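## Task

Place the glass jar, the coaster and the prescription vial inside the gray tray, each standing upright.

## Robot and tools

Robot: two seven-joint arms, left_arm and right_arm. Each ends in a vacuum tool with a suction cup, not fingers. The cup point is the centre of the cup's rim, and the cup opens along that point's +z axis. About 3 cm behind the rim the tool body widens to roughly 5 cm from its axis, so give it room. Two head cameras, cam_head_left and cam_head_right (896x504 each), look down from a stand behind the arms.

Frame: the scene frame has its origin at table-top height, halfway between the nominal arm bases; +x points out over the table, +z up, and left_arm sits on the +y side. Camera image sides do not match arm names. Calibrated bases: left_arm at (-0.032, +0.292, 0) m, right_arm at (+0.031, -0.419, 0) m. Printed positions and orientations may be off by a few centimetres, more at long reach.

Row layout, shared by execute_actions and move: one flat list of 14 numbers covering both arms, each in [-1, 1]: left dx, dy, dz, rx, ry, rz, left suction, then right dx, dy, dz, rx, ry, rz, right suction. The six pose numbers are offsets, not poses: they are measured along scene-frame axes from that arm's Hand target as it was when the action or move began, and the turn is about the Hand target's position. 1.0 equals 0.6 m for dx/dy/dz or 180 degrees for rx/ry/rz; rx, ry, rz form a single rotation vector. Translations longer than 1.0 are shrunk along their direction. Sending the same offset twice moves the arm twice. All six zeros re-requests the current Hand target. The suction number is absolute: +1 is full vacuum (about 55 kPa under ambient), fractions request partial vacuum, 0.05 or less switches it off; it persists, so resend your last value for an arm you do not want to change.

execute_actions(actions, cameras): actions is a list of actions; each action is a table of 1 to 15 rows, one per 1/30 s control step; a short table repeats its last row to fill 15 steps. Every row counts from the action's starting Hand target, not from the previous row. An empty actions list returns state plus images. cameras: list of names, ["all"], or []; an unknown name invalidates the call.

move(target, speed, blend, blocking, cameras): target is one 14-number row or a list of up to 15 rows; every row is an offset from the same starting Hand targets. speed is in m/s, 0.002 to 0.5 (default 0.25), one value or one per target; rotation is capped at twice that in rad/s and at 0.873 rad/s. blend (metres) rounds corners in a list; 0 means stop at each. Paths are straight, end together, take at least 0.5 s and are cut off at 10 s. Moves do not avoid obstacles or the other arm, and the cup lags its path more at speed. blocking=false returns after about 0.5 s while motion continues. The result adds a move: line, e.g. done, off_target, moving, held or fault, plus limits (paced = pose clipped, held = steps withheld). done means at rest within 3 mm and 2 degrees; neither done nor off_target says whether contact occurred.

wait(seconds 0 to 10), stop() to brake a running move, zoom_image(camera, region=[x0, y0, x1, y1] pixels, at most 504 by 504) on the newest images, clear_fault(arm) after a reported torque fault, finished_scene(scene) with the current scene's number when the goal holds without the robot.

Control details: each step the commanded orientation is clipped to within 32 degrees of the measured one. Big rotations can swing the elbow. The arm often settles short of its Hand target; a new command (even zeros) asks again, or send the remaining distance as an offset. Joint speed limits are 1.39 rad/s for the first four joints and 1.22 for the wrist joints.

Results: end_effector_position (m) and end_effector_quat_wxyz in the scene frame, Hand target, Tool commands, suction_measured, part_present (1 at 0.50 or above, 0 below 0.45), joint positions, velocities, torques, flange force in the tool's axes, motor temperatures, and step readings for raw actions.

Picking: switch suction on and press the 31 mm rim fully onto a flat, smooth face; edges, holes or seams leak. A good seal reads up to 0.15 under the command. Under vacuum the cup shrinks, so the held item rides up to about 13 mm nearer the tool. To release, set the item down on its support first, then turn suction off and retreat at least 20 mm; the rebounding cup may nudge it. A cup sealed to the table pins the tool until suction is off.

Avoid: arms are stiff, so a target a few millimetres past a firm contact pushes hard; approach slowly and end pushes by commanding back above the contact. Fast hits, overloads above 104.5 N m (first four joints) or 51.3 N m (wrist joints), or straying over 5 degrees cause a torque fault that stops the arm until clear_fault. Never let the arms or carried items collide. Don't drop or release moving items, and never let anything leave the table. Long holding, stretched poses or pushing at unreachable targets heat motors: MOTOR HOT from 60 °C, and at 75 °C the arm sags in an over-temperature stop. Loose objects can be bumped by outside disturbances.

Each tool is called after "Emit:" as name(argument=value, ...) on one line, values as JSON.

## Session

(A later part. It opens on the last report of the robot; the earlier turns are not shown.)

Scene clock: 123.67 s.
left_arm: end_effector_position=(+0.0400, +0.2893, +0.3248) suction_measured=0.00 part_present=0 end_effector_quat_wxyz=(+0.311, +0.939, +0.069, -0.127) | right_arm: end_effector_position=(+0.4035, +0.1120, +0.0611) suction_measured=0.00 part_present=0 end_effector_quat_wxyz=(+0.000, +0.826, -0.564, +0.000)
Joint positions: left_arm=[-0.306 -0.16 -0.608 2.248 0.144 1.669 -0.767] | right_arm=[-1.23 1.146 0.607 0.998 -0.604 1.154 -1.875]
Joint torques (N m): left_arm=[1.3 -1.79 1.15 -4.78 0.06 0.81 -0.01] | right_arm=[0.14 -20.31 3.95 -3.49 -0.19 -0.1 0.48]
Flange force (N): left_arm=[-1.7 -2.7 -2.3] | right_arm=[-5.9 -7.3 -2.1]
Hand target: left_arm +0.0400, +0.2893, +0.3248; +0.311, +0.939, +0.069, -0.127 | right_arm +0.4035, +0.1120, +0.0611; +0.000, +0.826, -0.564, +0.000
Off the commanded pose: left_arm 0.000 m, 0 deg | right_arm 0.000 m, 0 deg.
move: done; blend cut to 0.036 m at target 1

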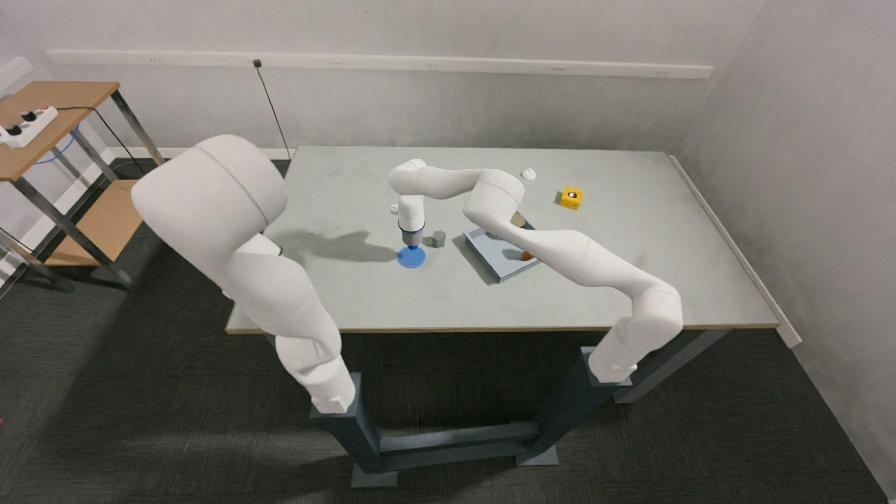

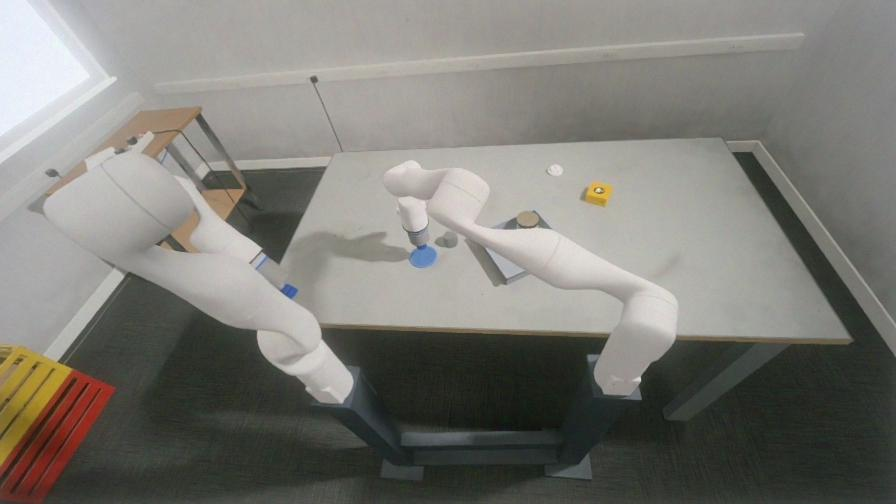

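Emit:
move(target=[[0,0,0,0,0,0,0,0,0,-0.05,0,0,0,1],[0,0,0,0,0,0,0,0,0,-0.08,0,0,0,1]], speed=[0.15,0.05])

Emit:
wait(seconds=0.4)

Scene clock: 128.07 s.
left_arm: end_effector_position=(+0.0400, +0.2893, +0.3248) suction_measured=0.00 part_present=0 end_effector_quat_wxyz=(+0.311, +0.939, +0.069, -0.127) | right_arm: end_effector_position=(+0.4035, +0.1119, +0.0131) suction_measured=0.00 part_present=0 end_effector_quat_wxyz=(+0.000, +0.826, -0.564, +0.000)
Joint positions: left_arm=[-0.306 -0.16 -0.608 2.248 0.144 1.669 -0.767] | right_arm=[-1.225 1.213 0.585 1.01 -0.628 1.076 -1.862]
Joint torques (N m): left_arm=[1.28 -1.76 1.17 -4.74 0.08 0.78 0.03] | right_arm=[0.08 -20.48 3.98 -3.16 -0.19 -0.14 0.49]
Flange force (N): left_arm=[-1.9 -2.8 -2.5] | right_arm=[-6.0 -7.6 -1.6]
Hand target: left_arm +0.0400, +0.2893, +0.3248; +0.311, +0.939, +0.069, -0.127 | right_arm +0.4035, +0.1120, +0.0131; +0.000, +0.826, -0.564, +0.000
Off the commanded pose: left_arm 0.000 m, 0 deg | right_arm 0.000 m, 0 deg.
move: done

Scene clock: 128.47 s.
left_arm: end_effector_position=(+0.0400, +0.2893, +0.3248) suction_measured=0.00 part_present=0 end_effector_quat_wxyz=(+0.311, +0.939, +0.069, -0.127) | right_arm: end_effector_position=(+0.4035, +0.1120, +0.0131) suction_measured=0.00 part_present=0 end_effector_quat_wxyz=(+0.000, +0.826, -0.564, +0.000)
Joint positions: left_arm=[-0.306 -0.16 -0.608 2.248 0.144 1.669 -0.767] | right_arm=[-1.225 1.213 0.585 1.01 -0.628 1.076 -1.862]
Joint torques (N m): left_arm=[1.22 -1.75 1.14 -4.78 0.05 0.83 0.01] | right_arm=[0.12 -20.4 3.96 -3.17 -0.16 -0.12 0.48]
Flange force (N): left_arm=[-1.7 -2.6 -2.2] | right_arm=[-5.8 -7.3 -1.6]
Hand target: left_arm +0.0400, +0.2893, +0.3248; +0.311, +0.939, +0.069, -0.127 | right_arm +0.4035, +0.1120, +0.0131; +0.000, +0.826, -0.564, +0.000
Tool commands: left_gripper/suction=+0.0 right_gripper/suction=+1.0
Off the commanded pose: left_arm 0.000 m, 0 deg | right_arm 0.000 m, 0 deg.
wait: 0.40 s; at rest by 0.17 s

Emit:
move(target=[0,0,0,0,0,0,0,0,0,-0.006,0,0,0,1], speed=0.03)

Emit:
wait(seconds=0.4)

Emit:
zoom_image(camera="cam_head_left", region=[380, 200, 460, 280])

Scene clock: 132.30 s.
left_arm: end_effector_position=(+0.0400, +0.2893, +0.3248) suction_measured=0.00 part_present=0 end_effector_quat_wxyz=(+0.311, +0.939, +0.069, -0.127) | right_arm: end_effector_position=(+0.4035, +0.1120, +0.0095) suction_measured=0.00 part_present=0 end_effector_quat_wxyz=(+0.000, +0.826, -0.564, +0.000)
Joint positions: left_arm=[-0.306 -0.16 -0.608 2.248 0.144 1.669 -0.767] | right_arm=[-1.224 1.218 0.583 1.01 -0.63 1.071 -1.861]
Joint torques (N m): left_arm=[1.26 -1.74 1.11 -4.79 0.05 0.77 0.03] | right_arm=[0.09 -20.41 3.98 -3.23 -0.19 -0.14 0.48]
Flange force (N): left_arm=[-1.8 -2.5 -2.3] | right_arm=[-5.6 -7.0 -1.6]
Hand target: left_arm +0.0400, +0.2893, +0.3248; +0.311, +0.939, +0.069, -0.127 | right_arm +0.4035, +0.1120, +0.0095; +0.000, +0.826, -0.564, +0.000
Off the commanded pose: left_arm 0.000 m, 0 deg | right_arm 0.000 m, 0 deg.
move: done

Scene clock: 132.70 s.
left_arm: end_effector_position=(+0.0400, +0.2893, +0.3248) suction_measured=0.00 part_present=0 end_effector_quat_wxyz=(+0.311, +0.939, +0.069, -0.127) | right_arm: end_effector_position=(+0.4035, +0.1120, +0.0095) suction_measured=0.00 part_present=0 end_effector_quat_wxyz=(+0.000, +0.826, -0.564, +0.000)
Joint positions: left_arm=[-0.306 -0.16 -0.608 2.248 0.144 1.669 -0.767] | right_arm=[-1.224 1.218 0.583 1.01 -0.63 1.071 -1.861]
Joint torques (N m): left_arm=[1.28 -1.8 1.18 -4.72 0.02 0.81 0.04] | right_arm=[0.11 -20.42 3.92 -3.15 -0.17 -0.13 0.48]
Flange force (N): left_arm=[-1.6 -2.9 -2.5] | right_arm=[-5.9 -7.4 -1.6]
Hand target: left_arm +0.0400, +0.2893, +0.3248; +0.311, +0.939, +0.069, -0.127 | right_arm +0.4035, +0.1120, +0.0095; +0.000, +0.826, -0.564, +0.000
Tool commands: left_gripper/suction=+0.0 right_gripper/suction=+1.0
Off the commanded pose: left_arm 0.000 m, 0 deg | right_arm 0.000 m, 0 deg.
wait: 0.40 s; at rest by 0.17 s

Scaled by 6.300 from the camera's 896x504 image, which has a finer 1280x720 frame.
This view is cut from an older image: the scene may have changed since it was taken.

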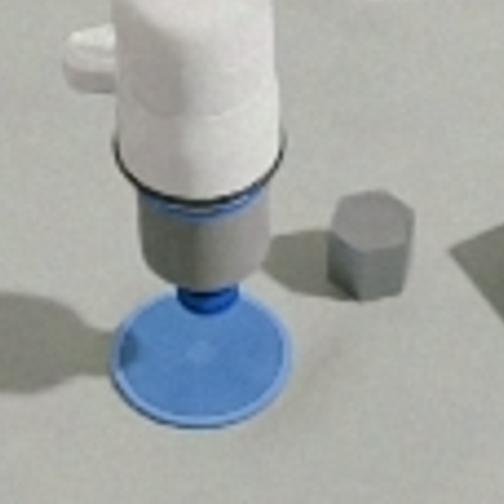

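Emit:
move(target=[0,0,0,0,0,0,0,0,0,-0.006,0,0,0,1], speed=0.03)

Emit:
wait(seconds=0.4, cameras=["all"])

Emit:
zoom_image(camera="cam_head_left", region=[380, 200, 460, 280])

Scene clock: 137.37 s.
left_arm: end_effector_position=(+0.0400, +0.2893, +0.3248) suction_measured=0.00 part_present=0 end_effector_quat_wxyz=(+0.311, +0.939, +0.069, -0.127) | right_arm: end_effector_position=(+0.4035, +0.1120, +0.0059) suction_measured=0.56 part_present=1 end_effector_quat_wxyz=(+0.000, +0.826, -0.564, +0.000)
Joint positions: left_arm=[-0.306 -0.16 -0.608 2.248 0.144 1.669 -0.767] | right_arm=[-1.223 1.224 0.582 1.01 -0.631 1.065 -1.86]
Joint torques (N m): left_arm=[1.25 -1.74 1.24 -4.77 0.07 0.82 0.04] | right_arm=[0.09 -20.6 3.97 -3.18 -0.16 -0.12 0.47]
Flange force (N): left_arm=[-1.9 -3.0 -2.4] | right_arm=[-5.8 -7.4 -1.3]
Hand target: left_arm +0.0400, +0.2893, +0.3248; +0.311, +0.939, +0.069, -0.127 | right_arm +0.4035, +0.1120, +0.0059; +0.000, +0.826, -0.564, +0.000
Off the commanded pose: left_arm 0.000 m, 0 deg | right_arm 0.000 m, 0 deg.
move: done

Scene clock: 137.77 s.
left_arm: end_effector_position=(+0.0400, +0.2893, +0.3248) suction_measured=0.00 part_present=0 end_effector_quat_wxyz=(+0.311, +0.939, +0.069, -0.127) | right_arm: end_effector_position=(+0.4035, +0.1120, +0.0059) suction_measured=0.99 part_present=1 end_effector_quat_wxyz=(+0.000, +0.826, -0.564, +0.000)
Joint positions: left_arm=[-0.306 -0.16 -0.608 2.248 0.144 1.669 -0.767] | right_arm=[-1.223 1.224 0.582 1.01 -0.631 1.065 -1.86]
Joint torques (N m): left_arm=[1.23 -1.74 1.19 -4.78 0.07 0.8 0] | right_arm=[0.09 -20.61 4.01 -3.22 -0.16 -0.15 0.47]
Flange force (N): left_arm=[-1.9 -2.7 -2.3] | right_arm=[-5.7 -7.2 -1.3]
Hand target: left_arm +0.0400, +0.2893, +0.3248; +0.311, +0.939, +0.069, -0.127 | right_arm +0.4035, +0.1120, +0.0059; +0.000, +0.826, -0.564, +0.000
Tool commands: left_gripper/suction=+0.0 right_gripper/suction=+1.0
Off the commanded pose: left_arm 0.000 m, 0 deg | right_arm 0.000 m, 0 deg.
wait: 0.40 s; at rest by 0.17 s

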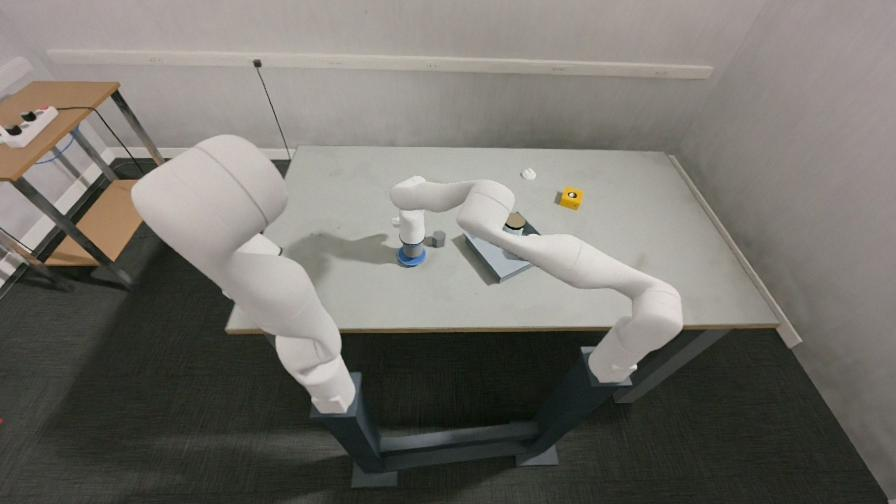

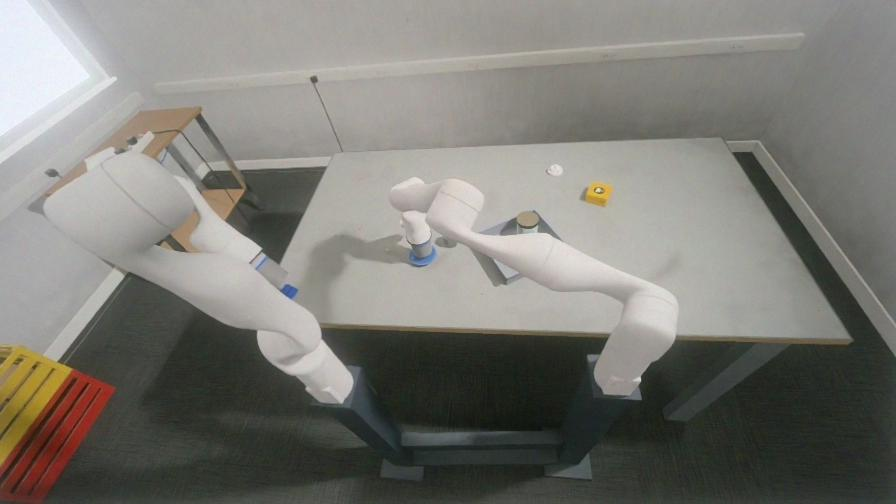

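Scaled by 6.300 from the camera's 896x504 image, which has a finer 1280x720 frame.

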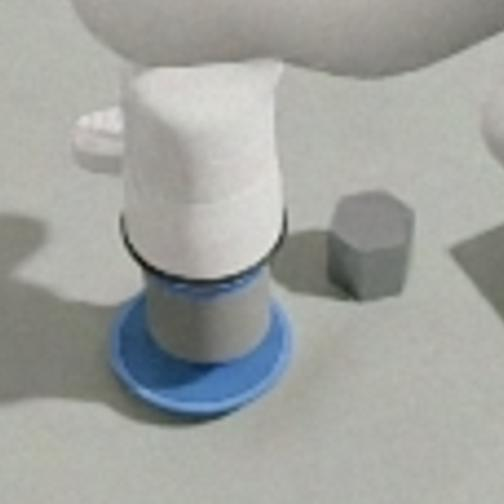

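Emit:
move(target=[[0,0,0,0,0,0,0,0,0,0.17,0,0,0,1],[0,0,0,0,0,0,0,0.011,-0.453,0.17,0,0,0,1],[0,0,0,0,0,0,0,0.011,-0.453,0.02,0,0,0,1],[0,0,0,0,0,0,0,0.011,-0.453,-0.011,0,0,0,1]], blend=[0.04,0.04,0.01,0], speed=[0.25,0.25,0.2,0.05], cameras=["all"])

Emit:
zoom_image(camera="cam_head_left", region=[420, 170, 580, 300])

Emit:
zoom_image(camera="cam_head_right", region=[420, 170, 580, 300])

Scene clock: 148.37 s.
left_arm: end_effector_position=(+0.0400, +0.2893, +0.3248) suction_measured=0.00 part_present=0 end_effector_quat_wxyz=(+0.311, +0.939, +0.069, -0.127) | right_arm: end_effector_position=(+0.4101, -0.1598, -0.0007) suction_measured=0.98 part_present=1 end_effector_quat_wxyz=(+0.000, +0.826, -0.564, +0.000)
Joint positions: left_arm=[-0.306 -0.16 -0.608 2.248 0.144 1.669 -0.767] | right_arm=[-0.956 0.928 0.467 1.833 -0.741 0.563 -1.201]
Joint torques (N m): left_arm=[1.35 -1.81 1.21 -4.77 0.09 0.83 0.04] | right_arm=[0 -14.93 3.25 -0.96 -0.18 -0.21 0.46]
Flange force (N): left_arm=[-1.8 -3.3 -2.4] | right_arm=[-2.0 -5.5 -2.0]
Hand target: left_arm +0.0400, +0.2893, +0.3248; +0.311, +0.939, +0.069, -0.127 | right_arm +0.4101, -0.1598, -0.0007; +0.000, +0.826, -0.564, +0.000
Off the commanded pose: left_arm 0.000 m, 0 deg | right_arm 0.000 m, 0 deg.
move: done; blend cut to 0.0093 m at target 3

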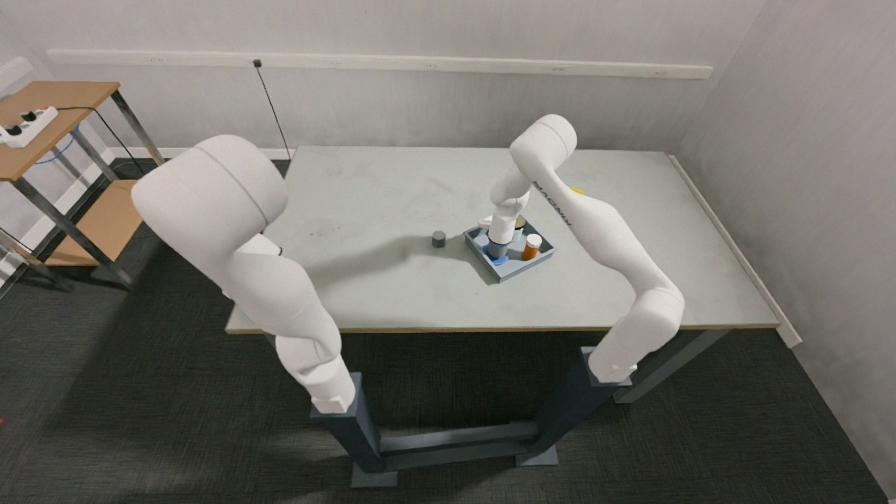

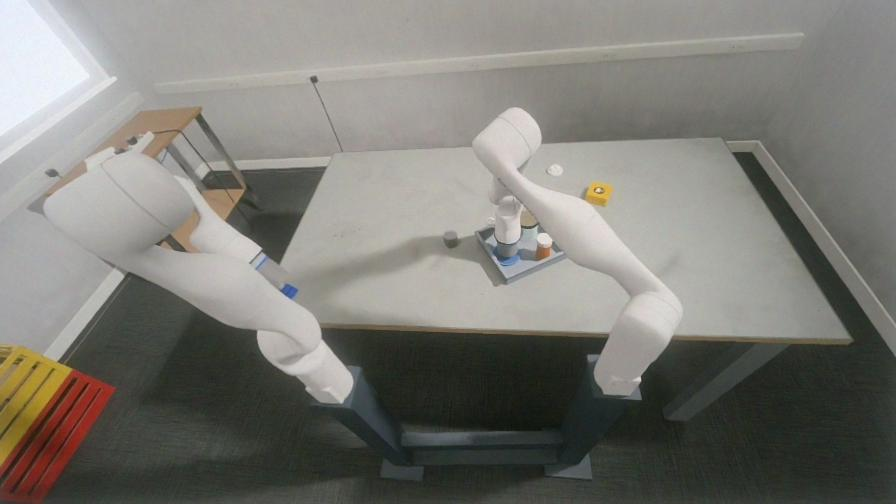

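Scaled by 3.150 from the camera's 896x504 image, which has a finer 1280x720 frame.

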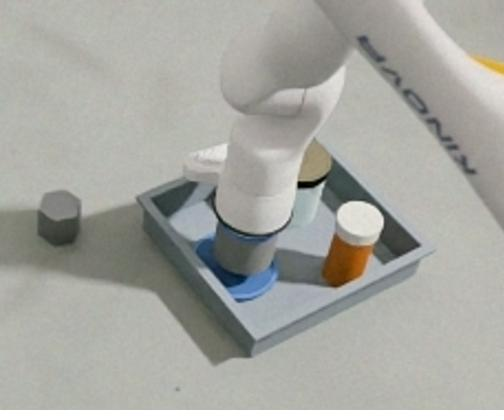

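Scaled by 3.150 from the camera's 896x504 image, which has a finer 1280x720 frame.

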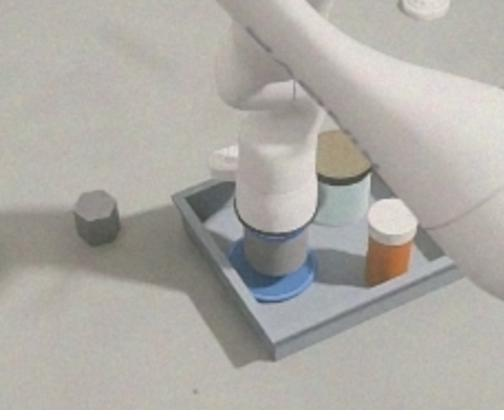

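Emit:
execute_actions(actions=[[[0,0,0,0,0,0,0,0,0,-0.002,0,0,0,0]]])

Emit:
wait(seconds=0.5)

Emit:
move(target=[0,0,0,0,0,0,0,0,0,0.25,0,0,0,0])

Emit:
finished_scene(scene=1)

Scene clock: 152.30 s.
left_arm: end_effector_position=(+0.0400, +0.2893, +0.3248) suction_measured=0.00 part_present=0 end_effector_quat_wxyz=(+0.311, +0.939, +0.069, -0.127) | right_arm: end_effector_position=(+0.4101, -0.1598, -0.0019) suction_measured=0.00 part_present=0 end_effector_quat_wxyz=(+0.000, +0.826, -0.564, +0.000)
Joint positions: left_arm=[-0.306 -0.16 -0.608 2.248 0.144 1.669 -0.767] | right_arm=[-0.955 0.93 0.465 1.833 -0.743 0.56 -1.2]
Joint torques (N m): left_arm=[1.33 -1.77 1.16 -4.73 0.05 0.85 0.08] | right_arm=[0.15 -12.38 2.63 -0.48 -0.21 -0.27 0.5]
Hand target: left_arm +0.0400, +0.2893, +0.3248; +0.311, +0.939, +0.069, -0.127 | right_arm +0.4101, -0.1598, -0.0019; +0.000, +0.826, -0.564, +0.000
Off the commanded pose: left_arm 0.000 m, 0 deg | right_arm 0.000 m, 0 deg.
Step readings (end_effector_position of left_arm | right_arm):
0: (+0.0400, +0.2893, +0.3248) | (+0.4101, -0.1598, -0.0007)
1: (+0.0400, +0.2893, +0.3248) | (+0.4101, -0.1598, -0.0009)
2: (+0.0400, +0.2893, +0.3248) | (+0.4101, -0.1598, -0.0013)
4: (+0.0400, +0.2893, +0.3248) | (+0.4101, -0.1598, -0.0018)
8: (+0.0400, +0.2893, +0.3248) | (+0.4101, -0.1598, -0.0019)
15: (+0.0400, +0.2893, +0.3248) | (+0.4101, -0.1598, -0.0019)

Scene clock: 152.80 s.
left_arm: end_effector_position=(+0.0400, +0.2893, +0.3248) suction_measured=0.00 part_present=0 end_effector_quat_wxyz=(+0.311, +0.939, +0.069, -0.127) | right_arm: end_effector_position=(+0.4101, -0.1598, -0.0019) suction_measured=0.00 part_present=0 end_effector_quat_wxyz=(+0.000, +0.826, -0.564, +0.000)
Joint positions: left_arm=[-0.306 -0.16 -0.608 2.248 0.144 1.669 -0.767] | right_arm=[-0.955 0.93 0.465 1.833 -0.743 0.56 -1.2]
Joint torques (N m): left_arm=[1.26 -1.76 1.18 -4.77 0.08 0.84 0.01] | right_arm=[0.23 -12.43 2.62 -0.47 -0.25 -0.25 0.47]
Flange force (N): left_arm=[-1.8 -2.8 -2.3] | right_arm=[-2.3 -4.7 -8.2]
Hand target: left_arm +0.0400, +0.2893, +0.3248; +0.311, +0.939, +0.069, -0.127 | right_arm +0.4101, -0.1598, -0.0019; +0.000, +0.826, -0.564, +0.000
Tool commands: left_gripper/suction=+0.0 right_gripper/suction=+0.0
Off the commanded pose: left_arm 0.000 m, 0 deg | right_arm 0.000 m, 0 deg.
wait: 0.50 s; at rest by 0.17 s

Scene clock: 153.87 s.
left_arm: end_effector_position=(+0.0400, +0.2893, +0.3248) suction_measured=0.00 part_present=0 end_effector_quat_wxyz=(+0.311, +0.939, +0.069, -0.127) | right_arm: end_effector_position=(+0.4101, -0.1598, +0.1481) suction_measured=0.00 part_present=0 end_effector_quat_wxyz=(+0.000, +0.826, -0.564, +0.000)
Joint positions: left_arm=[-0.306 -0.16 -0.608 2.248 0.144 1.669 -0.767] | right_arm=[-1.087 0.666 0.676 1.763 -0.517 0.898 -1.381]
Joint torques (N m): left_arm=[1.28 -1.79 1.21 -4.77 0.04 0.81 0] | right_arm=[0.12 -12.83 3.42 -2.94 -0.19 -0.12 0.49]
Flange force (N): left_arm=[-1.7 -2.9 -2.3] | right_arm=[-2.3 -4.5 -4.0]
Hand target: left_arm +0.0400, +0.2893, +0.3248; +0.311, +0.939, +0.069, -0.127 | right_arm +0.4101, -0.1598, +0.1481; +0.000, +0.826, -0.564, +0.000
Off the commanded pose: left_arm 0.000 m, 0 deg | right_arm 0.000 m, 0 deg.
move: done

The scene is finished: the task was done.


## Next scene

Place the plastic box inside the gray tray, standing upright.

Emit:
execute_actions(actions=[])

Emit:
zoom_image(camera="cam_head_left", region=[320, 150, 640, 330])

Emit:
zoom_image(camera="cam_head_right", region=[320, 150, 640, 330])

Scene clock: 0.00 s.
left_arm: end_effector_position=(+0.5531, -0.0231, +0.2193) suction_measured=0.00 part_present=0 end_effector_quat_wxyz=(+0.321, +0.306, +0.881, -0.164) | right_arm: end_effector_position=(+0.2945, -0.0660, +0.1078) suction_measured=0.00 part_present=0 end_effector_quat_wxyz=(-0.418, +0.265, +0.869, +0.028)
Joint positions: left_arm=[0.011 0.685 0.513 1.644 0.056 0.206 -3.554] | right_arm=[-0.332 0.985 -0.451 1.512 -0.376 1.204 2.092]
Joint velocities: within noise
Joint torques (N m): no reading
Motor temperatures (°C): left_arm=[39 38 38 38 40 44 47] | right_arm=[40 36 38 38 41 48 52]
Flange force (N): no reading
Hand target: left_arm +0.5531, -0.0231, +0.2193; +0.321, +0.306, +0.881, -0.164 | right_arm +0.2945, -0.0660, +0.1078; -0.418, +0.265, +0.869, +0.028
Tool commands: left_gripper/suction=+0.0 right_gripper/suction=+0.0

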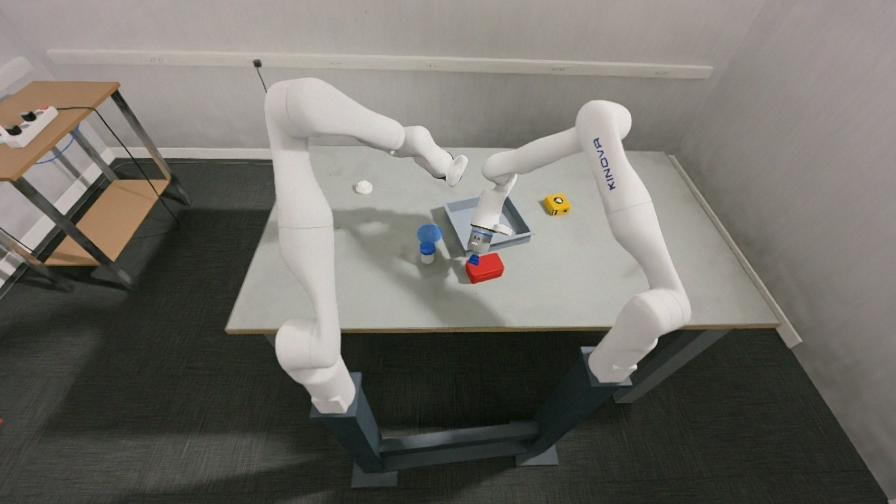

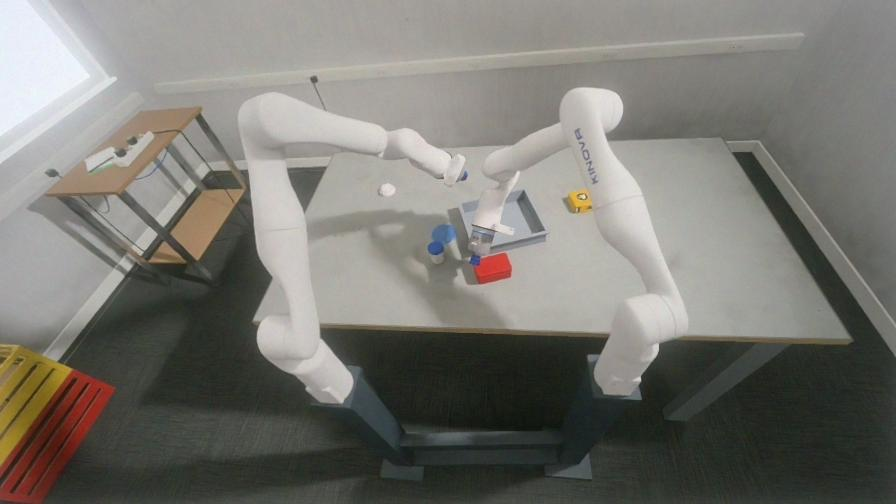

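Scaled by 1.575 from the camera's 896x504 image, which has a finer 1280x720 frame.

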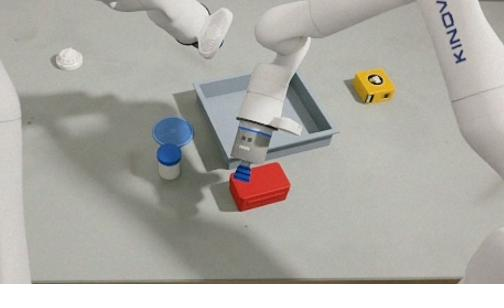

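Scaled by 1.575 from the camera's 896x504 image, which has a finer 1280x720 frame.

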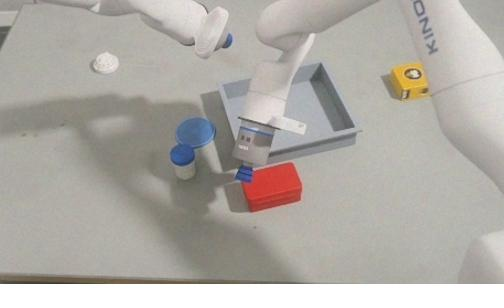

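Emit:
move(target=[0,0.3,0.15,0,0,0,0,0.085,-0.073,0.07,-0.0976,-0.2571,0,0], cameras=["all"])

Emit:
zoom_image(camera="cam_head_left", region=[410, 180, 550, 300])

Emit:
zoom_image(camera="cam_head_right", region=[410, 180, 550, 300])

Scene clock: 12.60 s.
left_arm: end_effector_position=(+0.5531, +0.1569, +0.3093) suction_measured=0.00 part_present=0 end_effector_quat_wxyz=(+0.321, +0.306, +0.881, -0.164) | right_arm: end_effector_position=(+0.3455, -0.1098, +0.1498) suction_measured=0.00 part_present=0 end_effector_quat_wxyz=(+0.000, +0.291, +0.957, +0.000)
Joint positions: left_arm=[-0.59 0.565 0.85 1.649 0.134 0.526 -3.859] | right_arm=[-0.751 0.54 -0.118 1.806 0.085 0.801 1.639]
Joint torques (N m): left_arm=[1.25 -12.22 4.49 -6.19 0.23 -0.8 0.03] | right_arm=[0.05 -12.69 0.17 -3.09 -0.15 -0.03 0.53]
Flange force (N): left_arm=[0.3 0.7 -3.5] | right_arm=[0.5 4.6 -4.0]
Hand target: left_arm +0.5531, +0.1569, +0.3093; +0.321, +0.306, +0.881, -0.164 | right_arm +0.3455, -0.1098, +0.1498; +0.000, +0.291, +0.957, +0.000
Off the commanded pose: left_arm 0.000 m, 0 deg | right_arm 0.000 m, 0 deg.
move: done

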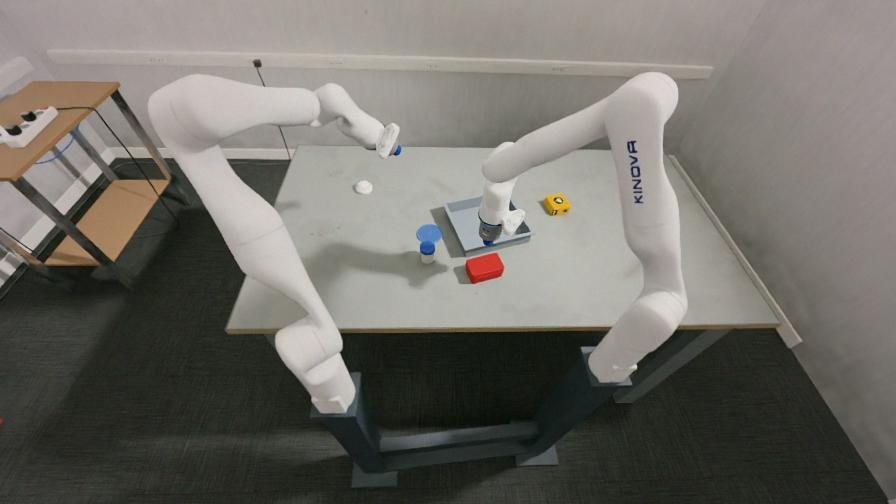

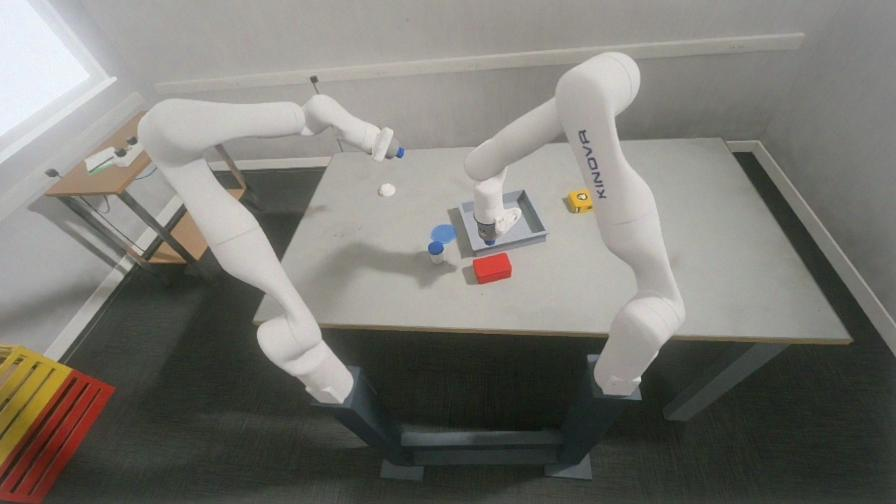

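Scaled by 3.600 from the camera's 896x504 image, which has a finer 1280x720 frame.

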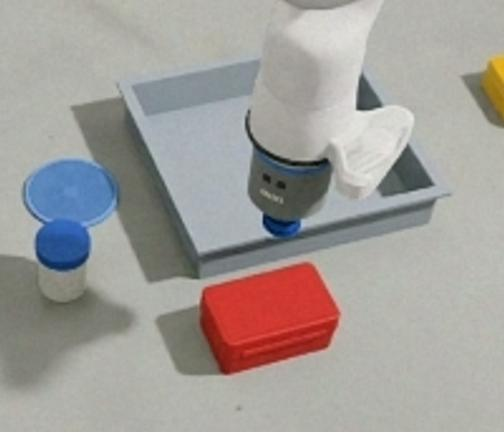

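Scaled by 3.600 from the camera's 896x504 image, which has a finer 1280x720 frame.

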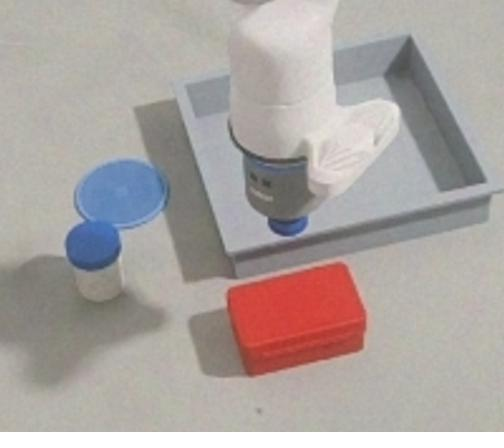

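Emit:
zoom_image(camera="cam_head_left", region=[460, 245, 510, 290])

Emit:
zoom_image(camera="cam_head_right", region=[468, 245, 518, 290])

Scaled by 10.080 from the camera's 896x504 image, which has a finer 1280x720 frame.

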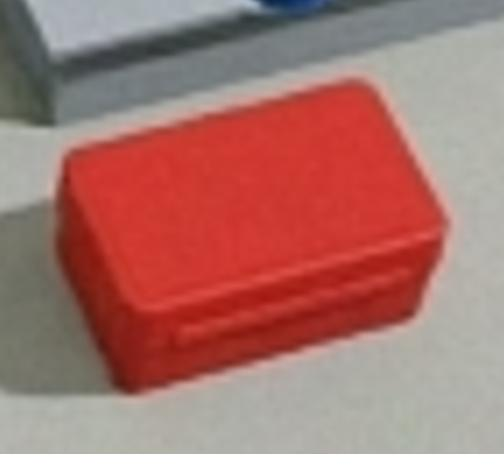

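Scaled by 10.080 from the camera's 896x504 image, which has a finer 1280x720 frame.

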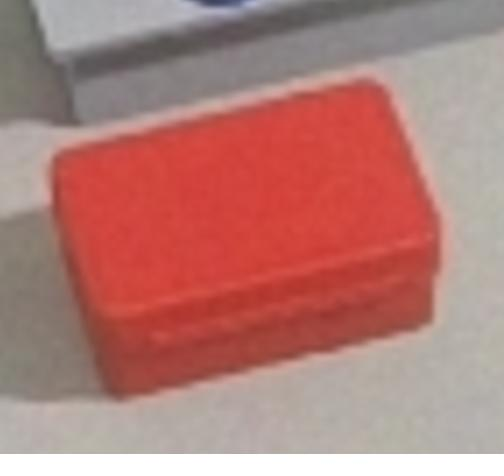

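Emit:
move(target=[[0,0,0,0,0,0,0,0.0075,-0.0037,-0.16,0,0,0,1],[0,0,0,0,0,0,0,0.0075,-0.0037,-0.183,0,0,0,1]], speed=[0.2,0.05], blend=[0.005,0])

Emit:
wait(seconds=0.3)

Scene clock: 34.50 s.
left_arm: end_effector_position=(+0.5531, +0.1569, +0.3093) suction_measured=0.00 part_present=0 end_effector_quat_wxyz=(+0.321, +0.306, +0.881, -0.164) | right_arm: end_effector_position=(+0.3500, -0.1120, +0.0400) suction_measured=0.58 part_present=1 end_effector_quat_wxyz=(+0.000, +0.291, +0.957, +0.000)
Joint positions: left_arm=[-0.59 0.565 0.85 1.649 0.134 0.526 -3.859] | right_arm=[-0.762 0.756 -0.089 1.875 0.125 0.515 1.616]
Joint torques (N m): left_arm=[1.28 -12.28 4.47 -6.17 0.22 -0.76 0.04] | right_arm=[0.16 -14.56 0.3 -1.68 -0.18 -0.03 0.46]
Flange force (N): left_arm=[0.5 0.8 -3.5] | right_arm=[0.0 5.2 -2.1]
Hand target: left_arm +0.5531, +0.1569, +0.3093; +0.321, +0.306, +0.881, -0.164 | right_arm +0.3500, -0.1120, +0.0400; +0.000, +0.291, +0.957, +0.000
Off the commanded pose: left_arm 0.000 m, 0 deg | right_arm 0.000 m, 0 deg.
move: done

Scene clock: 34.80 s.
left_arm: end_effector_position=(+0.5531, +0.1569, +0.3093) suction_measured=0.00 part_present=0 end_effector_quat_wxyz=(+0.321, +0.306, +0.881, -0.164) | right_arm: end_effector_position=(+0.3500, -0.1120, +0.0400) suction_measured=0.91 part_present=1 end_effector_quat_wxyz=(+0.000, +0.291, +0.957, +0.000)
Joint positions: left_arm=[-0.59 0.565 0.85 1.649 0.134 0.526 -3.859] | right_arm=[-0.762 0.757 -0.089 1.875 0.125 0.515 1.616]
Joint torques (N m): left_arm=[1.27 -12.2 4.55 -6.21 0.22 -0.75 0.03] | right_arm=[0.11 -14.6 0.24 -1.67 -0.17 -0.03 0.47]
Flange force (N): left_arm=[0.4 0.6 -3.4] | right_arm=[-0.1 5.3 -2.0]
Hand target: left_arm +0.5531, +0.1569, +0.3093; +0.321, +0.306, +0.881, -0.164 | right_arm +0.3500, -0.1120, +0.0400; +0.000, +0.291, +0.957, +0.000
Tool commands: left_gripper/suction=+0.0 right_gripper/suction=+1.0
Off the commanded pose: left_arm 0.000 m, 0 deg | right_arm 0.000 m, 0 deg.
wait: 0.30 s; at rest by 0.17 s

Emit:
move(target=[[0,0,0,0,0,0,0,0,0,0.16,0,0,0,1],[0,0,0,0,0,0,0,0.295,-0.045,0.16,0,0,0,1],[0,0,0,0,0,0,0,0.295,-0.045,0.01,0,0,0,1],[0,0,0,0,0,0,0,0.295,-0.045,-0.0125,0,0,0,1]], blend=[0.04,0.04,0.01,0], speed=[0.25,0.25,0.2,0.05], cameras=["all"])

Emit:
zoom_image(camera="cam_head_left", region=[430, 170, 560, 280])

Emit:
zoom_image(camera="cam_head_right", region=[430, 170, 560, 280])

Scene clock: 41.83 s.
left_arm: end_effector_position=(+0.5531, +0.1569, +0.3093) suction_measured=0.00 part_present=0 end_effector_quat_wxyz=(+0.321, +0.306, +0.881, -0.164) | right_arm: end_effector_position=(+0.5275, -0.1387, +0.0339) suction_measured=1.00 part_present=1 end_effector_quat_wxyz=(+0.001, +0.291, +0.957, +0.001)
Joint positions: left_arm=[-0.59 0.565 0.85 1.649 0.134 0.526 -3.859] | right_arm=[-0.51 0.953 -0.088 1.386 0.099 0.804 1.922]
Joint torques (N m): left_arm=[1.28 -12.2 4.45 -6.13 0.16 -0.75 0.03] | right_arm=[-1.4 51.16 0.91 8.15 0.33 -11.58 0.49]
Flange force (N): left_arm=[0.4 0.7 -3.6] | right_arm=[13.7 -31.0 -142.4]
Hand target: left_arm +0.5531, +0.1569, +0.3093; +0.321, +0.306, +0.881, -0.164 | right_arm +0.5270, -0.1390, +0.0325; +0.000, +0.291, +0.957, +0.000
Off the commanded pose: left_arm 0.000 m, 0 deg | right_arm 0.002 m, 0 deg.
move: done; blend cut to 0.0067 m at target 3

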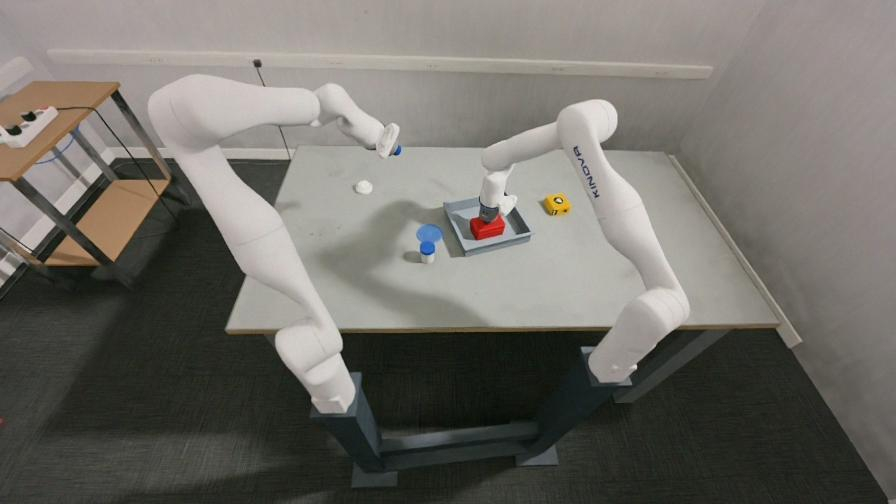

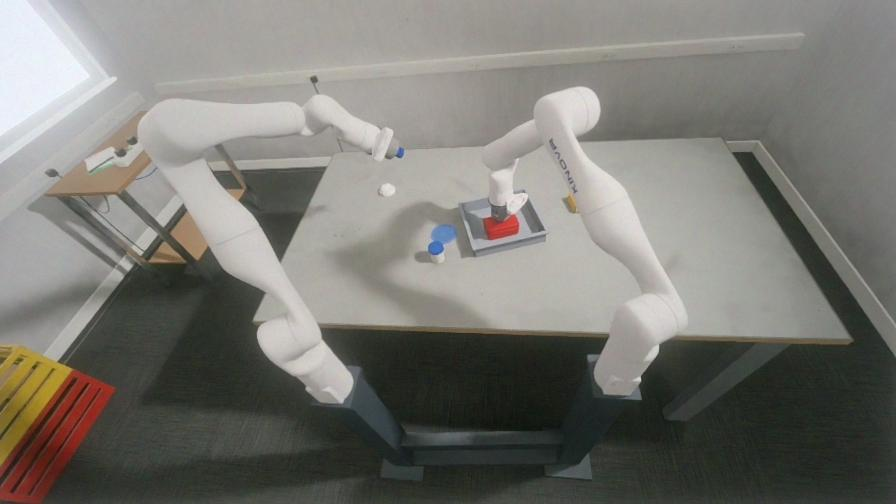

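Scaled by 3.877 from the camera's 896x504 image, which has a finer 1280x720 frame.

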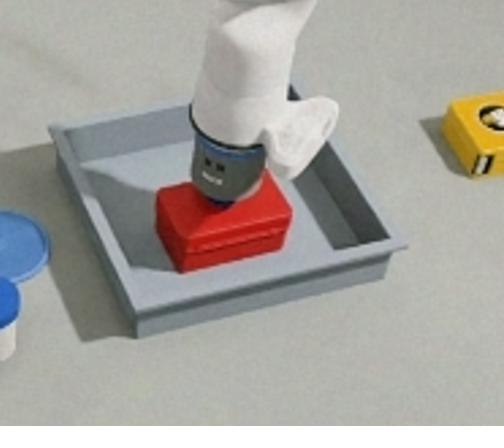

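Scaled by 3.877 from the camera's 896x504 image, which has a finer 1280x720 frame.

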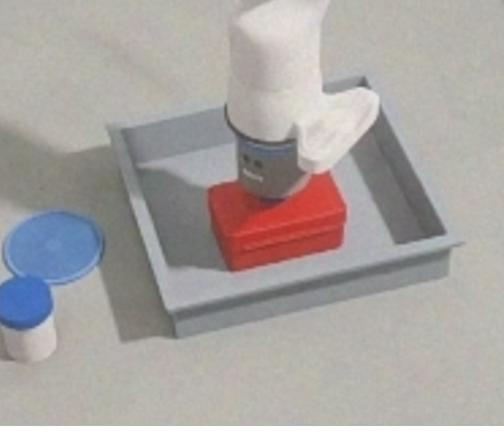

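Emit:
move(target=[0,0,0,0,0,0,0,0,0,0.0075,0,0,0,1], speed=0.02)

Emit:
wait(seconds=0.1)

Scene clock: 45.30 s.
left_arm: end_effector_position=(+0.5531, +0.1569, +0.3093) suction_measured=0.00 part_present=0 end_effector_quat_wxyz=(+0.321, +0.306, +0.881, -0.164) | right_arm: end_effector_position=(+0.5269, -0.1391, +0.0368) suction_measured=0.99 part_present=1 end_effector_quat_wxyz=(+0.000, +0.291, +0.957, +0.000)
Joint positions: left_arm=[-0.59 0.565 0.85 1.649 0.134 0.526 -3.859] | right_arm=[-0.51 0.948 -0.088 1.385 0.098 0.813 1.922]
Joint torques (N m): left_arm=[1.24 -12.19 4.51 -6.15 0.2 -0.75 0.05] | right_arm=[-0.02 20.36 1.23 5.37 0.18 -4.75 0.49]
Flange force (N): left_arm=[0.3 0.7 -3.4] | right_arm=[5.6 -9.6 -77.2]
Hand target: left_arm +0.5531, +0.1569, +0.3093; +0.321, +0.306, +0.881, -0.164 | right_arm +0.5270, -0.1390, +0.0370; +0.000, +0.291, +0.957, +0.000
Off the commanded pose: left_arm 0.000 m, 0 deg | right_arm 0.000 m, 0 deg.
move: done

Scene clock: 45.40 s.
left_arm: end_effector_position=(+0.5531, +0.1569, +0.3093) suction_measured=0.00 part_present=0 end_effector_quat_wxyz=(+0.321, +0.306, +0.881, -0.164) | right_arm: end_effector_position=(+0.5269, -0.1390, +0.0369) suction_measured=0.98 part_present=1 end_effector_quat_wxyz=(+0.000, +0.291, +0.957, +0.000)
Joint positions: left_arm=[-0.59 0.565 0.85 1.649 0.134 0.526 -3.859] | right_arm=[-0.51 0.948 -0.088 1.385 0.098 0.813 1.922]
Joint torques (N m): left_arm=[1.24 -12.24 4.52 -6.19 0.17 -0.76 0.03] | right_arm=[-0.03 19.17 1.18 4.89 0.2 -4.75 0.48]
Flange force (N): left_arm=[0.4 0.6 -3.4] | right_arm=[5.6 -9.6 -75.1]
Hand target: left_arm +0.5531, +0.1569, +0.3093; +0.321, +0.306, +0.881, -0.164 | right_arm +0.5270, -0.1390, +0.0370; +0.000, +0.291, +0.957, +0.000
Tool commands: left_gripper/suction=+0.0 right_gripper/suction=+1.0
Off the commanded pose: left_arm 0.000 m, 0 deg | right_arm 0.000 m, 0 deg.
wait: 0.10 s; no rest

Emit:
move(target=[0,0,0,0,0,0,0,0,0,0.0045,0,0,0,1], speed=0.02)

Emit:
execute_actions(actions=[[[0,0,0,0,0,0,0,0,0,0,0,0,0,0]]])

Emit:
wait(seconds=0.3)

Emit:
move(target=[0,0,0,0,0,0,0,0,0,0.2,0,0,0,0], speed=0.15, cameras=["cam_head_left"])

Emit:
zoom_image(camera="cam_head_left", region=[430, 170, 560, 280])

Scene clock: 49.70 s.
left_arm: end_effector_position=(+0.5531, +0.1569, +0.3093) suction_measured=0.00 part_present=0 end_effector_quat_wxyz=(+0.321, +0.306, +0.881, -0.164) | right_arm: end_effector_position=(+0.5269, -0.1391, +0.0395) suction_measured=0.99 part_present=1 end_effector_quat_wxyz=(+0.000, +0.291, +0.957, +0.000)
Joint positions: left_arm=[-0.59 0.565 0.85 1.649 0.134 0.526 -3.859] | right_arm=[-0.51 0.943 -0.088 1.384 0.098 0.818 1.923]
Joint torques (N m): left_arm=[1.26 -12.23 4.48 -6.12 0.21 -0.76 0.05] | right_arm=[0.68 -8.83 1.02 -0.37 0.06 -0.64 0.47]
Flange force (N): left_arm=[0.3 0.8 -3.4] | right_arm=[-0.1 4.5 -19.4]
Hand target: left_arm +0.5531, +0.1569, +0.3093; +0.321, +0.306, +0.881, -0.164 | right_arm +0.5269, -0.1390, +0.0397; +0.000, +0.291, +0.957, +0.000
Off the commanded pose: left_arm 0.000 m, 0 deg | right_arm 0.000 m, 0 deg.
move: done

Scene clock: 50.40 s.
left_arm: end_effector_position=(+0.5531, +0.1569, +0.3093) suction_measured=0.00 part_present=0 end_effector_quat_wxyz=(+0.321, +0.306, +0.881, -0.164) | right_arm: end_effector_position=(+0.5270, -0.1390, +0.0397) suction_measured=0.00 part_present=0 end_effector_quat_wxyz=(+0.000, +0.291, +0.957, +0.000)
Joint positions: left_arm=[-0.59 0.565 0.85 1.649 0.134 0.526 -3.859] | right_arm=[-0.51 0.943 -0.088 1.384 0.098 0.818 1.923]
Joint torques (N m): left_arm=[1.24 -12.18 4.48 -6.11 0.24 -0.73 0.03] | right_arm=[0.59 -8.56 0.95 -0.52 0.06 -0.79 0.47]
Hand target: left_arm +0.5531, +0.1569, +0.3093; +0.321, +0.306, +0.881, -0.164 | right_arm +0.5270, -0.1390, +0.0397; +0.000, +0.291, +0.957, +0.000
Off the commanded pose: left_arm 0.000 m, 0 deg | right_arm 0.000 m, 0 deg.
Step readings (end_effector_position of left_arm | right_arm):
0: (+0.5531, +0.1569, +0.3093) | (+0.5269, -0.1391, +0.0395)
1: (+0.5531, +0.1569, +0.3093) | (+0.5269, -0.1391, +0.0396)
2: (+0.5531, +0.1569, +0.3093) | (+0.5269, -0.1390, +0.0397)
4: (+0.5531, +0.1569, +0.3093) | (+0.5269, -0.1390, +0.0397)
8: (+0.5531, +0.1569, +0.3093) | (+0.5269, -0.1390, +0.0397)
15: (+0.5531, +0.1569, +0.3093) | (+0.5270, -0.1390, +0.0397)

Scene clock: 50.70 s.
left_arm: end_effector_position=(+0.5531, +0.1569, +0.3093) suction_measured=0.00 part_present=0 end_effector_quat_wxyz=(+0.321, +0.306, +0.881, -0.164) | right_arm: end_effector_position=(+0.5270, -0.1390, +0.0397) suction_measured=0.00 part_present=0 end_effector_quat_wxyz=(+0.000, +0.291, +0.957, +0.000)
Joint positions: left_arm=[-0.59 0.565 0.85 1.649 0.134 0.526 -3.859] | right_arm=[-0.51 0.943 -0.088 1.384 0.098 0.818 1.923]
Joint torques (N m): left_arm=[1.32 -12.2 4.51 -6.19 0.21 -0.78 0.08] | right_arm=[0.51 -8.56 0.97 -0.54 0.05 -0.79 0.5]
Flange force (N): left_arm=[0.6 0.7 -3.7] | right_arm=[0.0 3.6 -20.1]
Hand target: left_arm +0.5531, +0.1569, +0.3093; +0.321, +0.306, +0.881, -0.164 | right_arm +0.5270, -0.1390, +0.0397; +0.000, +0.291, +0.957, +0.000
Tool commands: left_gripper/suction=+0.0 right_gripper/suction=+0.0
Off the commanded pose: left_arm 0.000 m, 0 deg | right_arm 0.000 m, 0 deg.
wait: 0.30 s; at rest by 0.17 s

Scene clock: 51.87 s.
left_arm: end_effector_position=(+0.5531, +0.1569, +0.3093) suction_measured=0.00 part_present=0 end_effector_quat_wxyz=(+0.321, +0.306, +0.881, -0.164) | right_arm: end_effector_position=(+0.5269, -0.1390, +0.1597) suction_measured=0.00 part_present=0 end_effector_quat_wxyz=(+0.000, +0.291, +0.957, +0.000)
Joint positions: left_arm=[-0.59 0.565 0.85 1.649 0.134 0.526 -3.859] | right_arm=[-0.506 0.771 -0.098 1.299 0.077 1.075 1.939]
Joint torques (N m): left_arm=[1.23 -12.17 4.5 -6.15 0.22 -0.7 0.04] | right_arm=[0.07 -17.16 0.21 -4.28 -0.17 -0.01 0.48]
Flange force (N): left_arm=[0.4 0.5 -3.3] | right_arm=[-1.7 5.6 -3.3]
Hand target: left_arm +0.5531, +0.1569, +0.3093; +0.321, +0.306, +0.881, -0.164 | right_arm +0.5269, -0.1390, +0.1597; +0.000, +0.291, +0.957, +0.000
Off the commanded pose: left_arm 0.000 m, 0 deg | right_arm 0.000 m, 0 deg.
move: done
Images, in order (width x height): cam_head_left 896x504.

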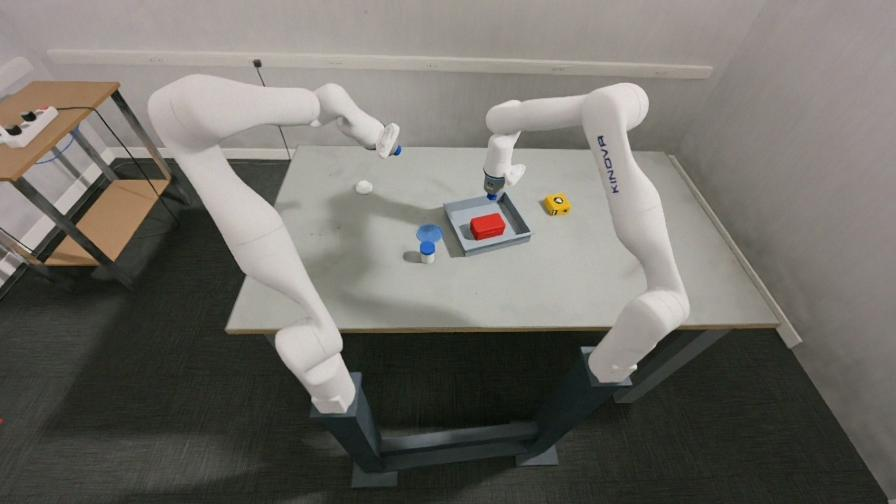

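Scaled by 3.877 from the camera's 896x504 image, which has a finer 1280x720 frame.

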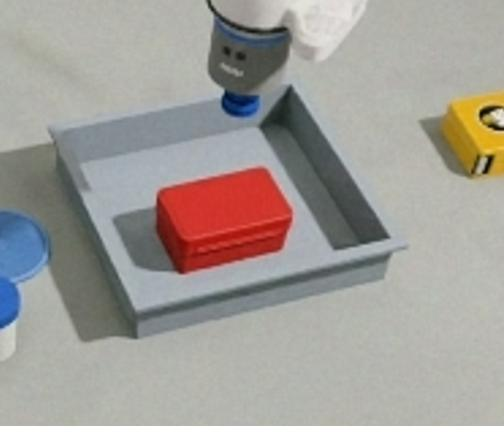

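Emit:
finished_scene(scene=2)

The scene is finished: the task was done.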